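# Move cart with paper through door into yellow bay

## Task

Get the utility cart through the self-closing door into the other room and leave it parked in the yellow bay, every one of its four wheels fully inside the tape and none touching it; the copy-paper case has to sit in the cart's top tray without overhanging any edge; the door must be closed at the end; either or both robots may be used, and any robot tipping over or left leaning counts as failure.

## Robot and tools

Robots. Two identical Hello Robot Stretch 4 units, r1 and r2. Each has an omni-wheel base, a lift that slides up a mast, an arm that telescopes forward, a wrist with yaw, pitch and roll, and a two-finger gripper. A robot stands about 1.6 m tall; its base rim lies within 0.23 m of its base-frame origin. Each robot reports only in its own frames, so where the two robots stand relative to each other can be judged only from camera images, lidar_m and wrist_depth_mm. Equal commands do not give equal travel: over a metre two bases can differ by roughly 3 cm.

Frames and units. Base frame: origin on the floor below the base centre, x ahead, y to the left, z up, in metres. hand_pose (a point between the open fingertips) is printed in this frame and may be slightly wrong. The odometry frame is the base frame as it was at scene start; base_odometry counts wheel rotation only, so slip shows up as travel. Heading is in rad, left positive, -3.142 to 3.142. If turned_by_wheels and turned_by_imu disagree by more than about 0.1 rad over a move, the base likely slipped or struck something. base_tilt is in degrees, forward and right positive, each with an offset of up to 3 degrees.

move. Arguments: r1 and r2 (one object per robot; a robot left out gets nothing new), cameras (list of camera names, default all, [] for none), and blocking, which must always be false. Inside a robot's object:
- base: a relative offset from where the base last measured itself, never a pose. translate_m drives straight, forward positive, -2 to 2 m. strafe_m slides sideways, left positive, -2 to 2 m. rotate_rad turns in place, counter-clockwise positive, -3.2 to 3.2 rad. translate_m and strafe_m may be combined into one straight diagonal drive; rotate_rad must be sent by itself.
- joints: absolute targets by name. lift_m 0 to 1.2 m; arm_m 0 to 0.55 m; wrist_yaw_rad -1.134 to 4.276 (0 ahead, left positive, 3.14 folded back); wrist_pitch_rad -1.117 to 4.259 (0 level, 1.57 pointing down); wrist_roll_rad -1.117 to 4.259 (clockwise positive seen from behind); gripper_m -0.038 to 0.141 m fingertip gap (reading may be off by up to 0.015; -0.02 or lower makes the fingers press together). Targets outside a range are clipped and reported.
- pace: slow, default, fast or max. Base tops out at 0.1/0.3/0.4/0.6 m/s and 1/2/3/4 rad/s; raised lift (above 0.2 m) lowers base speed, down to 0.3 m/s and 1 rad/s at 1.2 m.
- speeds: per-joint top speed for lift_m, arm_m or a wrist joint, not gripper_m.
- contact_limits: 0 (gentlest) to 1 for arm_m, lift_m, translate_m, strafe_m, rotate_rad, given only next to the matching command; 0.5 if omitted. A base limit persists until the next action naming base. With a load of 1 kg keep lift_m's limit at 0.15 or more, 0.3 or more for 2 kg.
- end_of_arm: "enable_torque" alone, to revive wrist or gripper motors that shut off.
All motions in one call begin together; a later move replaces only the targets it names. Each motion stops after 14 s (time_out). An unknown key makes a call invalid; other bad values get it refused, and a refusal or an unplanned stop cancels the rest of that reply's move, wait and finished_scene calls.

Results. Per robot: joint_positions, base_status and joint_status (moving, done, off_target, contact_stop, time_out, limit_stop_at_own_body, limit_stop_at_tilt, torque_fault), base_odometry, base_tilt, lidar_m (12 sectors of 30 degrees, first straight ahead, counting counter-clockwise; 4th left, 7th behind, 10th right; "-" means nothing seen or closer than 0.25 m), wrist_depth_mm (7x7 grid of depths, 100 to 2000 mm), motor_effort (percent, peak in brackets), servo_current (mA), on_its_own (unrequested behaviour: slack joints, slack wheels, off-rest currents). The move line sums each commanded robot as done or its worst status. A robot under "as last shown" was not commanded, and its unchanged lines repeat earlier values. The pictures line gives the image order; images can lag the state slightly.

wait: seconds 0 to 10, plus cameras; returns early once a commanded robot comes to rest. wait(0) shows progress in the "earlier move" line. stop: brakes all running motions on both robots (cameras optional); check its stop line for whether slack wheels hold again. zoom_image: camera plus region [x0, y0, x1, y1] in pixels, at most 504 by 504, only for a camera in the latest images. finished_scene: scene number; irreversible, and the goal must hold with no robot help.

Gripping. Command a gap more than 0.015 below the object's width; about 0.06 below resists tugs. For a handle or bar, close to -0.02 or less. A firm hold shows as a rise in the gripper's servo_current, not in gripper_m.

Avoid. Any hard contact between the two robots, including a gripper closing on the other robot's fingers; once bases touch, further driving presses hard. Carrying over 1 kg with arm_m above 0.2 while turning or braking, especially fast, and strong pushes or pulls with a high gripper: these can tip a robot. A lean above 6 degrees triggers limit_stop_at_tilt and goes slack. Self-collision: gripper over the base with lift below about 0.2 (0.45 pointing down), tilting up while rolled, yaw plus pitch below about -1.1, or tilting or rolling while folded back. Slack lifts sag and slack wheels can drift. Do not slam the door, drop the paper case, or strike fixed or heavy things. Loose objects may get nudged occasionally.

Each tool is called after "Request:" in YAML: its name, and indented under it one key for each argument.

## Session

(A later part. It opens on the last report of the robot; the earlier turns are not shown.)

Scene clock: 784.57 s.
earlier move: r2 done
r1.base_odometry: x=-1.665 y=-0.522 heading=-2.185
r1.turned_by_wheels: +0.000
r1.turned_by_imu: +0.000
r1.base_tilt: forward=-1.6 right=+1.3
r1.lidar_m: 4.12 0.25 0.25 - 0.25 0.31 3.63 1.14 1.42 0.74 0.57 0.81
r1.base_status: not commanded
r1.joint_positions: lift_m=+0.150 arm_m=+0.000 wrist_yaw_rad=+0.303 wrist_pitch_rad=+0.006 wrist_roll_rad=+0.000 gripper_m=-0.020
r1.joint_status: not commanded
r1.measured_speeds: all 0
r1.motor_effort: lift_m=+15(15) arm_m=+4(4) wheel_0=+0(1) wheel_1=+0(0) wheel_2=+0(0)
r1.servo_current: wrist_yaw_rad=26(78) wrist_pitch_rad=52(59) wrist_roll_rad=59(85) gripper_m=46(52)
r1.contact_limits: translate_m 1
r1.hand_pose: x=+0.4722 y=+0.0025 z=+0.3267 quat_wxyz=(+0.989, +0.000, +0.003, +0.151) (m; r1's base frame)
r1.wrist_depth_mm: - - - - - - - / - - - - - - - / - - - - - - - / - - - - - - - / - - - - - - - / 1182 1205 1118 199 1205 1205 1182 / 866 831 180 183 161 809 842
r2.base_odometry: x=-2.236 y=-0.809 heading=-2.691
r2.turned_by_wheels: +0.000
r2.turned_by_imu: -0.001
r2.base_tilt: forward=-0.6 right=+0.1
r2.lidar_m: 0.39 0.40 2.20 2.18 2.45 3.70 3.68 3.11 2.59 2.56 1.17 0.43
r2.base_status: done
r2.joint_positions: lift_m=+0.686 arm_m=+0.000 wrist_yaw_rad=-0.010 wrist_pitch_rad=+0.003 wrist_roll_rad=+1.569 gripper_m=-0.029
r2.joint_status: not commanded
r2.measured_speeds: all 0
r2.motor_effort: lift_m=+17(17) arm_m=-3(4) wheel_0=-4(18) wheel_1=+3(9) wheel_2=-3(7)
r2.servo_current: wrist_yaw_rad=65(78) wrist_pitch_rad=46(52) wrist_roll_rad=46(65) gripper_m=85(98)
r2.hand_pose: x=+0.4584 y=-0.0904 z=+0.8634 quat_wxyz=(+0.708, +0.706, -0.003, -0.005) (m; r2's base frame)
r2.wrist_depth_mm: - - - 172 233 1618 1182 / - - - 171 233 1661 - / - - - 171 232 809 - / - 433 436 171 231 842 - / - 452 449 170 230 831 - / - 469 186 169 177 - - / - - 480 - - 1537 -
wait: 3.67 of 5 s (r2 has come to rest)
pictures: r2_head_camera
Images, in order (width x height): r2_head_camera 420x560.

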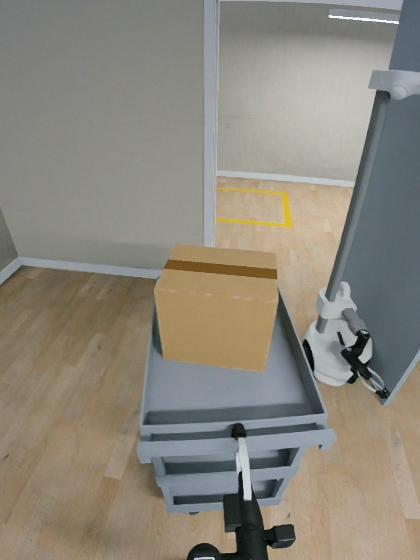

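Request:
move:
  r2: {"base":{"strafe_m":0.2},"pace":"slow"}
  blocking: false
  cameras: []

Request:
wait:
  seconds: 4
  cameras: ["r2_head_camera"]

Request:
move:
  r2: {"base":{"translate_m":0.35,"strafe_m":-0.06},"pace":"slow"}
  blocking: false
  cameras: []

Request:
wait:
  seconds: 5
  cameras: ["r2_head_camera"]

Scene clock: 797.67 s.
move: r2 moving
r1: as last shown
r1.turned_by_imu: -0.001
r1.lidar_m: 4.10 0.25 0.25 - 0.25 0.32 3.65 1.13 1.41 0.71 0.57 0.77
r1.servo_current: wrist_yaw_rad=39(65) wrist_pitch_rad=46(52) wrist_roll_rad=59(59) gripper_m=46(52)
r1.contact_limits: translate_m 1
r1.wrist_depth_mm: - - - - - - - / - - - - - - - / - - - - - - - / - - - - - - - / - - - - - - - / 1229 1229 1138 199 1205 1182 1182 / 891 842 180 183 161 820 854
r2.base_odometry: x=-2.230 y=-0.822 heading=-2.691
r2.turned_by_wheels: +0.000
r2.turned_by_imu: +0.002
r2.base_tilt: forward=-0.7 right=+0.1
r2.lidar_m: 0.39 0.40 2.16 2.15 2.44 3.67 3.66 3.11 2.59 2.58 1.16 0.41
r2.base_status: strafe_m moving
r2.joint_positions: lift_m=+0.686 arm_m=+0.000 wrist_yaw_rad=-0.010 wrist_pitch_rad=+0.003 wrist_roll_rad=+1.569 gripper_m=-0.029
r2.joint_status: not commanded
r2.measured_speeds: translate_m=+0.000 strafe_m=+0.057 rotate_rad=+0.003 lift_m=+0.000 arm_m=+0.000 wrist_yaw_rad=+0.000 wrist_pitch_rad=+0.000 wrist_roll_rad=+0.000
r2.motor_effort: lift_m=+17(17) arm_m=-4(4) wheel_0=-10(14) wheel_1=+8(8) wheel_2=+0(2)
r2.servo_current: wrist_yaw_rad=65(78) wrist_pitch_rad=33(46) wrist_roll_rad=46(65) gripper_m=78(91)
r2.hand_pose: x=+0.4584 y=-0.0904 z=+0.8634 quat_wxyz=(+0.708, +0.706, -0.003, -0.005) (m; r2's base frame)
r2.wrist_depth_mm: - - - 170 231 1661 1138 / - - - 171 231 1537 - / - - 615 171 231 809 - / - 436 436 170 230 831 - / - 449 452 170 231 831 - / - 469 186 170 178 - - / - - 480 - - - -
pictures: none
No camera images: "cameras" was empty.

Scene clock: 800.30 s.
earlier move: r2 done
r1.base_odometry: x=-1.665 y=-0.522 heading=-2.185
r1.turned_by_wheels: +0.000
r1.turned_by_imu: +0.000
r1.base_tilt: forward=-1.6 right=+1.3
r1.lidar_m: 4.11 0.25 0.25 - 0.25 0.31 3.63 1.12 1.39 0.83 0.64 1.06
r1.base_status: not commanded
r1.joint_positions: lift_m=+0.150 arm_m=+0.000 wrist_yaw_rad=+0.303 wrist_pitch_rad=+0.006 wrist_roll_rad=+0.000 gripper_m=-0.020
r1.joint_status: not commanded
r1.measured_speeds: all 0
r1.motor_effort: lift_m=+15(15) arm_m=+4(4) wheel_0=+0(1) wheel_1=+0(0) wheel_2=+0(0)
r1.servo_current: wrist_yaw_rad=46(65) wrist_pitch_rad=39(52) wrist_roll_rad=39(72) gripper_m=39(52)
r1.contact_limits: translate_m 1
r1.hand_pose: x=+0.4722 y=+0.0025 z=+0.3267 quat_wxyz=(+0.989, +0.000, +0.003, +0.151) (m; r1's base frame)
r1.wrist_depth_mm: - - - - - - - / - - - - - - - / - - - - - - - / - - - - - - - / - - - - - - - / 1205 1281 1138 199 1205 1229 1160 / 891 820 180 184 161 820 831
r2.base_odometry: x=-2.149 y=-0.989 heading=-2.691
r2.turned_by_wheels: +0.000
r2.turned_by_imu: +0.000
r2.base_tilt: forward=-0.6 right=+0.1
r2.lidar_m: 0.40 0.46 1.99 1.99 2.28 3.64 3.61 3.36 2.78 2.77 1.30 0.40
r2.base_status: done
r2.joint_positions: lift_m=+0.686 arm_m=+0.000 wrist_yaw_rad=-0.005 wrist_pitch_rad=+0.003 wrist_roll_rad=+1.569 gripper_m=-0.029
r2.joint_status: not commanded
r2.measured_speeds: all 0
r2.motor_effort: lift_m=+17(17) arm_m=-3(4) wheel_0=-6(14) wheel_1=+2(9) wheel_2=+0(2)
r2.servo_current: wrist_yaw_rad=46(78) wrist_pitch_rad=46(52) wrist_roll_rad=46(65) gripper_m=85(91)
r2.hand_pose: x=+0.4589 y=-0.0888 z=+0.8634 quat_wxyz=(+0.708, +0.706, -0.001, -0.003) (m; r2's base frame)
r2.wrist_depth_mm: - - - 139 195 - - / - 512 427 144 202 759 - / - 410 410 149 209 - - / - 439 442 156 217 831 - / - 500 484 164 226 - - / - - 186 168 178 554 - / - - - - - 1708 473
wait: 2.63 of 4 s (r2 has come to rest)
pictures: r2_head_camera
Images, in order (width x height): r2_head_camera 420x560.

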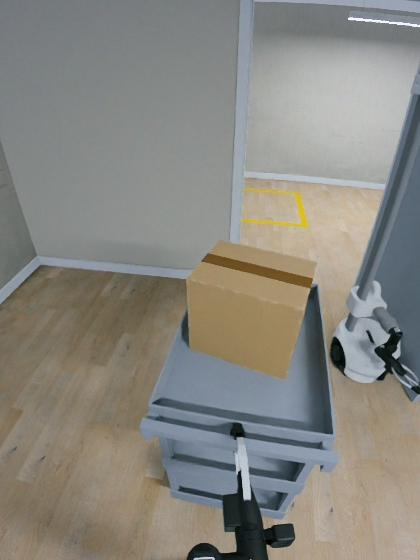

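Scene clock: 800.80 s.
move: r2 moving
r1: as last shown
r1.lidar_m: 4.11 0.26 0.25 - 0.25 0.31 3.65 1.12 1.42 0.80 0.62 1.07
r1.motor_effort: lift_m=+15(15) arm_m=+4(4) wheel_0=-1(1) wheel_1=+0(0) wheel_2=+0(0)
r1.servo_current: wrist_yaw_rad=52(65) wrist_pitch_rad=39(52) wrist_roll_rad=52(59) gripper_m=46(52)
r1.contact_limits: translate_m 1
r1.wrist_depth_mm: - - - - - - - / - - - - - - - / - - - - - - - / - - - - - - - / - - - - - - - / 1205 1229 1118 199 1229 1182 1205 / 866 831 180 183 161 809 854
r2.base_odometry: x=-2.161 y=-0.992 heading=-2.691
r2.turned_by_wheels: +0.000
r2.turned_by_imu: +0.000
r2.base_tilt: forward=-0.7 right=+0.0
r2.lidar_m: 0.41 0.47 1.99 1.97 2.24 3.62 3.65 3.34 2.79 2.77 1.33 0.42
r2.base_status: translate_m moving; strafe_m moving
r2.joint_positions: lift_m=+0.686 arm_m=+0.000 wrist_yaw_rad=-0.005 wrist_pitch_rad=+0.003 wrist_roll_rad=+1.569 gripper_m=-0.029
r2.joint_status: not commanded
r2.measured_speeds: translate_m=+0.049 strafe_m=-0.009 rotate_rad=+0.001 lift_m=+0.000 arm_m=+0.000 wrist_yaw_rad=+0.000 wrist_pitch_rad=+0.000 wrist_roll_rad=+0.000
r2.motor_effort: lift_m=+17(17) arm_m=+1(4) wheel_0=+14(14) wheel_1=+7(7) wheel_2=-17(17)
r2.servo_current: wrist_yaw_rad=39(59) wrist_pitch_rad=39(46) wrist_roll_rad=33(46) gripper_m=85(91)
r2.hand_pose: x=+0.4588 y=-0.0888 z=+0.8634 quat_wxyz=(+0.708, +0.706, -0.001, -0.003) (m; r2's base frame)
r2.wrist_depth_mm: - - - 136 192 - - / - 521 433 141 199 778 - / - 407 410 147 208 - - / - 439 442 153 216 - - / - 496 477 161 223 - - / - - 187 165 179 559 - / - - - - 243 1618 477
pictures: none
No camera images: "cameras" was empty.

Scene clock: 805.13 s.
earlier move: r2 done
r1.base_odometry: x=-1.665 y=-0.522 heading=-2.185
r1.turned_by_wheels: +0.000
r1.turned_by_imu: +0.000
r1.base_tilt: forward=-1.6 right=+1.2
r1.lidar_m: 4.11 0.25 0.25 - 0.25 0.32 3.63 1.12 1.40 0.68 0.74 1.18
r1.base_status: not commanded
r1.joint_positions: lift_m=+0.150 arm_m=+0.000 wrist_yaw_rad=+0.303 wrist_pitch_rad=+0.006 wrist_roll_rad=+0.000 gripper_m=-0.020
r1.joint_status: not commanded
r1.measured_speeds: all 0
r1.motor_effort: lift_m=+15(15) arm_m=+4(4) wheel_0=+0(1) wheel_1=+0(0) wheel_2=+0(0)
r1.servo_current: wrist_yaw_rad=59(72) wrist_pitch_rad=46(59) wrist_roll_rad=33(65) gripper_m=46(52)
r1.contact_limits: translate_m 1
r1.hand_pose: x=+0.4722 y=+0.0025 z=+0.3267 quat_wxyz=(+0.989, +0.000, +0.003, +0.151) (m; r1's base frame)
r1.wrist_depth_mm: - - - - - - - / - - - - - - - / - - - - - - - / - - - - - - - / - - - - - - - / 1205 1229 1118 199 1205 1205 1160 / 866 831 180 183 161 809 842
r2.base_odometry: x=-2.490 y=-1.087 heading=-2.690
r2.turned_by_wheels: +0.001
r2.turned_by_imu: +0.003
r2.base_tilt: forward=-0.7 right=+0.1
r2.lidar_m: 0.38 0.40 1.98 1.96 2.23 3.63 4.00 3.34 2.80 2.79 1.08 0.43
r2.base_status: done
r2.joint_positions: lift_m=+0.686 arm_m=+0.000 wrist_yaw_rad=+0.003 wrist_pitch_rad=+0.003 wrist_roll_rad=+1.569 gripper_m=-0.029
r2.joint_status: not commanded
r2.measured_speeds: all 0
r2.motor_effort: lift_m=+17(17) arm_m=+4(4) wheel_0=+8(14) wheel_1=+6(8) wheel_2=-5(17)
r2.servo_current: wrist_yaw_rad=52(59) wrist_pitch_rad=39(52) wrist_roll_rad=46(72) gripper_m=85(91)
r2.hand_pose: x=+0.4595 y=-0.0865 z=+0.8634 quat_wxyz=(+0.708, +0.706, +0.002, +0.000) (m; r2's base frame)
r2.wrist_depth_mm: - - - 175 236 1661 1160 / - - - 174 236 1661 549 / - - - 173 235 809 - / - 436 433 173 233 842 - / - 449 449 171 232 831 - / - 455 187 170 179 - - / - 137 473 - 229 - -
wait: 4.33 of 5 s (r2 has come to rest)
pictures: r2_head_camera
Images, in order (width x height): r2_head_camera 420x560.

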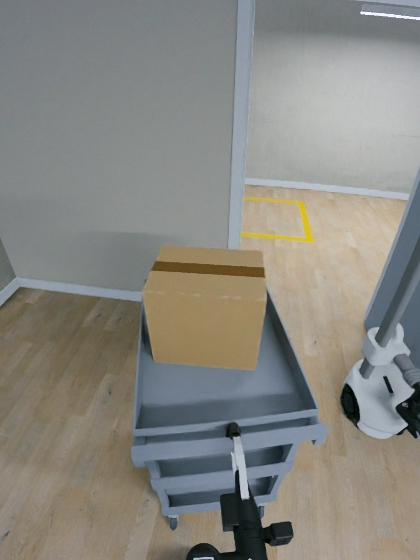

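Request:
move:
  r2: {"joints":{"gripper_m":0.1}}
  blocking: false
  cameras: []

Request:
wait:
  seconds: 2
  cameras: []

Request:
move:
  r2: {"base":{"strafe_m":0.05}}
  blocking: false
  cameras: []

Request:
wait:
  seconds: 1.5
  cameras: []

Request:
move:
  r2: {"joints":{"gripper_m":-0.03}}
  blocking: false
  cameras: []

Request:
wait:
  seconds: 2
  cameras: []

Request:
move:
  r2: {"base":{"translate_m":-0.45},"pace":"slow"}
  blocking: false
  cameras: []

Request:
wait:
  seconds: 6
  cameras: ["r2_head_camera"]

Scene clock: 821.40 s.
move: r2 moving
r1: as last shown
r1.turned_by_imu: -0.001
r1.lidar_m: 4.12 0.26 0.25 - 0.25 0.29 3.64 1.11 1.39 0.70 0.71 1.18
r1.servo_current: wrist_yaw_rad=39(65) wrist_pitch_rad=46(52) wrist_roll_rad=39(59) gripper_m=39(52)
r1.contact_limits: translate_m 1
r1.wrist_depth_mm: - - - - - - - / - - - - - - - / - - - - - - - / - - - - - - - / - - - - - - - / 1229 1229 1118 199 1255 1205 1160 / 866 831 179 184 161 809 854
r2.base_odometry: x=-2.490 y=-1.087 heading=-2.690
r2.turned_by_wheels: +0.000
r2.turned_by_imu: +0.002
r2.base_tilt: forward=-0.7 right=+0.1
r2.lidar_m: 0.39 0.38 1.97 1.97 2.25 3.64 4.03 3.32 2.77 2.77 1.09 0.44
r2.base_status: not commanded
r2.joint_positions: lift_m=+0.686 arm_m=+0.000 wrist_yaw_rad=+0.003 wrist_pitch_rad=+0.003 wrist_roll_rad=+1.569 gripper_m=-0.003
r2.joint_status: gripper_m moving
r2.measured_speeds: all 0
r2.motor_effort: lift_m=+17(17) arm_m=+4(4) wheel_0=+8(9) wheel_1=+6(6) wheel_2=-5(6)
r2.servo_current: wrist_yaw_rad=59(59) wrist_pitch_rad=39(46) wrist_roll_rad=52(59) gripper_m=104(104)
r2.hand_pose: x=+0.4595 y=-0.0865 z=+0.8634 quat_wxyz=(+0.708, +0.706, +0.002, +0.000) (m; r2's base frame)
r2.wrist_depth_mm: - - - 239 242 1537 1160 / - - - 179 240 1661 544 / - - - 177 237 820 - / - 436 439 236 236 831 - / - 449 452 176 234 831 - / - 466 187 173 181 - - / - 140 473 - 232 - -
pictures: none
No camera images: "cameras" was empty.

Scene clock: 822.90 s.
earlier move: r2 done
r1.base_odometry: x=-1.665 y=-0.522 heading=-2.185
r1.turned_by_wheels: +0.000
r1.turned_by_imu: +0.000
r1.base_tilt: forward=-1.6 right=+1.3
r1.lidar_m: 4.13 0.25 0.25 - 0.25 0.30 3.64 1.11 1.41 0.70 0.74 1.20
r1.base_status: not commanded
r1.joint_positions: lift_m=+0.150 arm_m=+0.000 wrist_yaw_rad=+0.303 wrist_pitch_rad=+0.006 wrist_roll_rad=+0.000 gripper_m=-0.020
r1.joint_status: not commanded
r1.measured_speeds: all 0
r1.motor_effort: lift_m=+15(15) arm_m=+4(4) wheel_0=+0(1) wheel_1=+0(0) wheel_2=+0(0)
r1.servo_current: wrist_yaw_rad=52(65) wrist_pitch_rad=46(59) wrist_roll_rad=46(65) gripper_m=46(52)
r1.contact_limits: translate_m 1
r1.hand_pose: x=+0.4722 y=+0.0025 z=+0.3267 quat_wxyz=(+0.989, +0.000, +0.003, +0.151) (m; r1's base frame)
r1.wrist_depth_mm: - - - - - - - / - - - - - - - / - - - - - - - / - - - - - - - / - - - - - - - / 1182 1205 1118 200 1205 1229 1182 / 891 831 180 183 162 809 842
r2.base_odometry: x=-2.490 y=-1.087 heading=-2.691
r2.turned_by_wheels: +0.000
r2.turned_by_imu: +0.000
r2.base_tilt: forward=-0.7 right=+0.0
r2.lidar_m: 0.37 0.42 1.99 1.98 2.20 3.62 3.99 3.35 2.77 2.77 1.08 0.47
r2.base_status: not commanded
r2.joint_positions: lift_m=+0.686 arm_m=+0.000 wrist_yaw_rad=+0.003 wrist_pitch_rad=+0.003 wrist_roll_rad=+1.569 gripper_m=+0.100
r2.joint_status: all done
r2.measured_speeds: all 0
r2.motor_effort: lift_m=+16(17) arm_m=+4(4) wheel_0=+4(9) wheel_1=+4(6) wheel_2=-5(6)
r2.servo_current: wrist_yaw_rad=52(59) wrist_pitch_rad=39(46) wrist_roll_rad=52(59) gripper_m=46(130)
r2.hand_pose: x=+0.4595 y=-0.0866 z=+0.8634 quat_wxyz=(+0.708, +0.706, +0.002, +0.000) (m; r2's base frame)
r2.wrist_depth_mm: - - - 196 258 1397 1060 / - - - 195 256 1708 564 / 1618 - - 193 253 854 - / - 452 452 251 250 854 - / - 462 459 189 248 - - / - 473 195 187 193 - - / - 484 484 - 244 - -
wait: 1.50 of 2 s (r2 has come to rest)
pictures: none
No camera images: "cameras" was empty.

Scene clock: 823.40 s.
move: r2 moving
r1: as last shown
r1.base_tilt: forward=-1.6 right=+1.2
r1.lidar_m: 4.12 0.25 0.25 - 0.25 0.31 3.64 1.12 1.43 0.71 0.72 1.23
r1.servo_current: wrist_yaw_rad=59(59) wrist_pitch_rad=52(59) wrist_roll_rad=39(65) gripper_m=46(52)
r1.contact_limits: translate_m 1
r1.wrist_depth_mm: - - - - - - - / - - - - - - - / - - - - - - - / - - - - - - - / - - - - - - - / 1255 1255 1118 198 1229 1205 1182 / 866 842 180 183 161 820 854
r2.base_odometry: x=-2.475 y=-1.118 heading=-2.691
r2.turned_by_wheels: +0.000
r2.turned_by_imu: +0.000
r2.base_tilt: forward=-0.7 right=+0.1
r2.lidar_m: 0.40 0.42 1.95 1.93 2.20 3.57 3.99 3.39 2.84 2.82 1.11 0.46
r2.base_status: strafe_m moving
r2.joint_positions: lift_m=+0.686 arm_m=+0.000 wrist_yaw_rad=+0.001 wrist_pitch_rad=+0.003 wrist_roll_rad=+1.569 gripper_m=+0.100
r2.joint_status: not commanded
r2.measured_speeds: translate_m=-0.001 strafe_m=+0.104 rotate_rad=+0.006 lift_m=+0.000 arm_m=+0.000 wrist_yaw_rad=-0.012 wrist_pitch_rad=+0.000 wrist_roll_rad=+0.000
r2.motor_effort: lift_m=+16(17) arm_m=+4(4) wheel_0=-4(15) wheel_1=+5(13) wheel_2=-1(4)
r2.servo_current: wrist_yaw_rad=52(59) wrist_pitch_rad=46(46) wrist_roll_rad=46(59) gripper_m=52(59)
r2.hand_pose: x=+0.4594 y=-0.0870 z=+0.8634 quat_wxyz=(+0.708, +0.706, +0.002, -0.001) (m; r2's base frame)
r2.wrist_depth_mm: - - - 195 257 1661 1229 / - - - 193 253 1708 - / 1661 - - 191 251 831 - / - 459 459 189 248 842 - / - 466 462 187 246 - - / - 473 195 185 195 - - / - 484 488 - 240 - -
pictures: none
No camera images: "cameras" was empty.

Scene clock: 824.03 s.
earlier move: r2 done
r1.base_odometry: x=-1.665 y=-0.522 heading=-2.185
r1.turned_by_wheels: +0.000
r1.turned_by_imu: +0.000
r1.base_tilt: forward=-1.6 right=+1.3
r1.lidar_m: 4.12 0.25 0.25 - 0.25 0.33 3.63 1.09 1.40 0.71 0.71 1.27
r1.base_status: not commanded
r1.joint_positions: lift_m=+0.150 arm_m=+0.000 wrist_yaw_rad=+0.303 wrist_pitch_rad=+0.006 wrist_roll_rad=+0.000 gripper_m=-0.020
r1.joint_status: not commanded
r1.measured_speeds: all 0
r1.motor_effort: lift_m=+15(15) arm_m=+4(4) wheel_0=+0(1) wheel_1=+0(1) wheel_2=+0(0)
r1.servo_current: wrist_yaw_rad=46(72) wrist_pitch_rad=46(59) wrist_roll_rad=46(65) gripper_m=46(52)
r1.contact_limits: translate_m 1
r1.hand_pose: x=+0.4722 y=+0.0025 z=+0.3267 quat_wxyz=(+0.989, +0.000, +0.003, +0.151) (m; r1's base frame)
r1.wrist_depth_mm: - - - - - - - / - - - - - - - / - - - - - - - / - - - - - - - / - - - - - - - / 1205 1205 1138 199 1205 1160 1182 / 878 842 180 183 162 809 854
r2.base_odometry: x=-2.468 y=-1.132 heading=-2.691
r2.turned_by_wheels: +0.000
r2.turned_by_imu: +0.000
r2.base_tilt: forward=-0.7 right=+0.0
r2.lidar_m: 0.39 2.07 1.92 1.91 2.22 3.55 3.97 3.42 2.84 2.83 1.11 0.47
r2.base_status: done
r2.joint_positions: lift_m=+0.686 arm_m=+0.000 wrist_yaw_rad=-0.001 wrist_pitch_rad=+0.003 wrist_roll_rad=+1.569 gripper_m=+0.100
r2.joint_status: not commanded
r2.measured_speeds: all 0
r2.motor_effort: lift_m=+16(17) arm_m=+4(4) wheel_0=-2(15) wheel_1=+2(13) wheel_2=+0(4)
r2.servo_current: wrist_yaw_rad=52(59) wrist_pitch_rad=46(46) wrist_roll_rad=52(59) gripper_m=52(59)
r2.hand_pose: x=+0.4592 y=-0.0877 z=+0.8634 quat_wxyz=(+0.708, +0.706, +0.001, -0.001) (m; r2's base frame)
r2.wrist_depth_mm: - - - 195 256 1708 1229 / - - - 194 254 1708 - / 1618 - 455 190 251 854 - / - 462 455 189 249 831 - / - 469 473 186 245 - - / - 473 195 185 197 - - / - 488 492 - 240 1499 -
wait: 0.63 of 1.5 s (r2 has come to rest)
pictures: none
No camera images: "cameras" was empty.

Scene clock: 824.53 s.
move: r2 moving
r1: as last shown
r1.lidar_m: 4.12 0.27 0.25 - 0.25 0.32 3.62 1.11 1.40 0.70 0.72 1.28
r1.motor_effort: lift_m=+15(15) arm_m=+4(4) wheel_0=+0(1) wheel_1=+0(0) wheel_2=+0(0)
r1.servo_current: wrist_yaw_rad=33(59) wrist_pitch_rad=52(52) wrist_roll_rad=39(59) gripper_m=46(52)
r1.contact_limits: translate_m 1
r1.wrist_depth_mm: - - - - - - - / - - - - - - - / - - - - - - - / - - - - - - - / - - - - - - - / 1205 1205 1138 200 1205 1182 1182 / 866 831 180 183 161 809 866
r2.base_odometry: x=-2.468 y=-1.132 heading=-2.691
r2.turned_by_wheels: +0.000
r2.turned_by_imu: +0.000
r2.base_tilt: forward=-0.7 right=+0.1
r2.lidar_m: 0.39 2.08 1.94 1.90 2.16 3.55 4.00 3.41 2.82 2.81 1.11 0.45
r2.base_status: not commanded
r2.joint_positions: lift_m=+0.686 arm_m=+0.000 wrist_yaw_rad=-0.001 wrist_pitch_rad=+0.003 wrist_roll_rad=+1.569 gripper_m=+0.083
r2.joint_status: gripper_m moving
r2.measured_speeds: all 0
r2.motor_effort: lift_m=+16(17) arm_m=+4(5) wheel_0=-1(2) wheel_1=+3(3) wheel_2=+0(0)
r2.servo_current: wrist_yaw_rad=46(59) wrist_pitch_rad=46(46) wrist_roll_rad=39(52) gripper_m=104(117)
r2.hand_pose: x=+0.4592 y=-0.0877 z=+0.8634 quat_wxyz=(+0.708, +0.706, +0.001, -0.001) (m; r2's base frame)
r2.wrist_depth_mm: - - - 195 258 1661 1160 / - - - 193 255 1808 - / 1576 - 455 191 251 831 - / - 459 459 189 249 854 - / - 473 469 186 248 842 - / - 477 196 184 194 - - / - 145 492 - 240 1499 -
pictures: none
No camera images: "cameras" was empty.

Scene clock: 826.03 s.
earlier move: r2 done
r1.base_odometry: x=-1.665 y=-0.522 heading=-2.185
r1.turned_by_wheels: +0.000
r1.turned_by_imu: +0.000
r1.base_tilt: forward=-1.6 right=+1.3
r1.lidar_m: 4.10 0.28 0.25 - 0.25 0.32 3.62 1.12 1.39 0.69 0.72 1.26
r1.base_status: not commanded
r1.joint_positions: lift_m=+0.150 arm_m=+0.000 wrist_yaw_rad=+0.303 wrist_pitch_rad=+0.006 wrist_roll_rad=+0.000 gripper_m=-0.020
r1.joint_status: not commanded
r1.measured_speeds: all 0
r1.motor_effort: lift_m=+15(15) arm_m=+4(4) wheel_0=+0(1) wheel_1=+0(0) wheel_2=+0(0)
r1.servo_current: wrist_yaw_rad=52(65) wrist_pitch_rad=52(59) wrist_roll_rad=39(65) gripper_m=46(52)
r1.contact_limits: translate_m 1
r1.hand_pose: x=+0.4722 y=+0.0025 z=+0.3267 quat_wxyz=(+0.989, +0.000, +0.003, +0.151) (m; r1's base frame)
r1.wrist_depth_mm: - - - - - - - / - - - - - - - / - - - - - - - / - - - - - - - / - - - - - - - / 1229 1255 1138 199 1229 1182 1160 / 878 842 180 183 161 809 854
r2.base_odometry: x=-2.468 y=-1.132 heading=-2.691
r2.turned_by_wheels: +0.000
r2.turned_by_imu: +0.000
r2.base_tilt: forward=-0.7 right=+0.1
r2.lidar_m: 0.38 2.07 1.94 1.92 2.16 3.54 3.98 3.38 2.84 2.83 1.14 0.41
r2.base_status: not commanded
r2.joint_positions: lift_m=+0.686 arm_m=+0.000 wrist_yaw_rad=+0.000 wrist_pitch_rad=+0.003 wrist_roll_rad=+1.569 gripper_m=-0.029
r2.joint_status: all done
r2.measured_speeds: all 0
r2.motor_effort: lift_m=+16(17) arm_m=+4(5) wheel_0=-2(2) wheel_1=+3(3) wheel_2=+0(0)
r2.servo_current: wrist_yaw_rad=52(59) wrist_pitch_rad=39(52) wrist_roll_rad=39(65) gripper_m=124(312)
r2.hand_pose: x=+0.4592 y=-0.0875 z=+0.8634 quat_wxyz=(+0.708, +0.706, +0.001, -0.001) (m; r2's base frame)
r2.wrist_depth_mm: - - - 178 240 1661 1160 / - - - 177 237 1661 - / 1537 442 442 176 236 820 - / - 442 445 233 235 831 - / - 455 459 173 232 - - / - 462 187 172 179 - - / - - - - 229 1576 -
wait: 1.50 of 2 s (r2 has come to rest)
pictures: none
No camera images: "cameras" was empty.

Scene clock: 826.53 s.
move: r2 moving
r1: as last shown
r1.lidar_m: 4.11 0.25 0.25 - 0.25 0.29 3.62 1.12 1.40 0.69 0.71 1.28
r1.motor_effort: lift_m=+15(15) arm_m=+4(4) wheel_0=+0(0) wheel_1=+0(0) wheel_2=+0(0)
r1.servo_current: wrist_yaw_rad=26(52) wrist_pitch_rad=46(52) wrist_roll_rad=39(59) gripper_m=39(46)
r1.contact_limits: translate_m 1
r1.wrist_depth_mm: - - - - - - - / - - - - - - - / - - - - - - - / - - - - - - - / - - - - - - - / 1229 1229 1138 199 1205 1205 1160 / 878 831 180 183 161 809 854
r2.base_odometry: x=-2.457 y=-1.127 heading=-2.691
r2.turned_by_wheels: +0.000
r2.turned_by_imu: +0.000
r2.base_tilt: forward=-0.6 right=+0.1
r2.lidar_m: 0.37 2.07 1.93 1.91 2.17 3.56 3.99 3.41 2.83 2.83 1.14 0.43
r2.base_status: translate_m moving
r2.joint_positions: lift_m=+0.686 arm_m=+0.000 wrist_yaw_rad=+0.001 wrist_pitch_rad=+0.003 wrist_roll_rad=+1.569 gripper_m=-0.029
r2.joint_status: not commanded
r2.measured_speeds: translate_m=-0.048 strafe_m=+0.000 rotate_rad=+0.000 lift_m=+0.000 arm_m=+0.000 wrist_yaw_rad=+0.008 wrist_pitch_rad=+0.000 wrist_roll_rad=+0.000
r2.motor_effort: lift_m=+16(17) arm_m=+4(4) wheel_0=-9(9) wheel_1=-6(6) wheel_2=+14(14)
r2.servo_current: wrist_yaw_rad=46(52) wrist_pitch_rad=46(52) wrist_roll_rad=46(59) gripper_m=117(124)
r2.hand_pose: x=+0.4594 y=-0.0871 z=+0.8634 quat_wxyz=(+0.708, +0.706, +0.001, -0.001) (m; r2's base frame)
r2.wrist_depth_mm: - - - 177 237 1708 1138 / - - - 176 236 1576 - / 1576 439 436 175 235 831 - / - 445 445 232 232 831 - / - 462 462 173 232 - - / - 469 186 171 180 - - / - - - - 229 1576 -
pictures: none
No camera images: "cameras" was empty.

Scene clock: 831.83 s.
earlier move: r2 done
r1.base_odometry: x=-1.665 y=-0.522 heading=-2.185
r1.turned_by_wheels: +0.000
r1.turned_by_imu: +0.000
r1.base_tilt: forward=-1.6 right=+1.3
r1.lidar_m: 4.12 0.25 0.25 - 0.25 0.30 3.64 1.12 1.40 1.07 0.71 0.96
r1.base_status: not commanded
r1.joint_positions: lift_m=+0.150 arm_m=+0.000 wrist_yaw_rad=+0.303 wrist_pitch_rad=+0.006 wrist_roll_rad=+0.000 gripper_m=-0.020
r1.joint_status: not commanded
r1.measured_speeds: all 0
r1.motor_effort: lift_m=+15(15) arm_m=+4(4) wheel_0=+0(1) wheel_1=+0(0) wheel_2=+0(0)
r1.servo_current: wrist_yaw_rad=39(72) wrist_pitch_rad=46(59) wrist_roll_rad=52(72) gripper_m=46(52)
r1.contact_limits: translate_m 1
r1.hand_pose: x=+0.4722 y=+0.0025 z=+0.3267 quat_wxyz=(+0.989, +0.000, +0.003, +0.151) (m; r1's base frame)
r1.wrist_depth_mm: - - - - - - - / - - - - - - - / - - - - - - - / - - - - - - - / - - - - - - - / 1205 1229 1118 200 1205 1229 1182 / 878 831 180 184 161 809 842
r2.base_odometry: x=-2.064 y=-0.936 heading=-2.691
r2.turned_by_wheels: -0.001
r2.turned_by_imu: -0.001
r2.base_tilt: forward=-0.7 right=+0.1
r2.lidar_m: 0.39 2.44 2.03 2.02 2.26 3.55 3.56 3.28 2.76 2.72 1.38 0.43
r2.base_status: done
r2.joint_positions: lift_m=+0.686 arm_m=+0.000 wrist_yaw_rad=-0.003 wrist_pitch_rad=+0.003 wrist_roll_rad=+1.569 gripper_m=-0.029
r2.joint_status: not commanded
r2.measured_speeds: all 0
r2.motor_effort: lift_m=+17(17) arm_m=-4(4) wheel_0=-7(15) wheel_1=-4(9) wheel_2=+4(16)
r2.servo_current: wrist_yaw_rad=46(65) wrist_pitch_rad=39(52) wrist_roll_rad=46(65) gripper_m=111(124)
r2.hand_pose: x=+0.4590 y=-0.0883 z=+0.8633 quat_wxyz=(+0.708, +0.706, +0.000, -0.002) (m; r2's base frame)
r2.wrist_depth_mm: - - - 161 220 1618 - / - - - 163 223 768 - / - 430 427 164 224 820 - / - 449 449 166 226 831 - / - 477 466 168 229 - - / - - 186 169 177 - - / - - - - - 1618 466
wait: 5.30 of 6 s (r2 has come to rest)
pictures: r2_head_camera
Images, in order (width x height): r2_head_camera 420x560.

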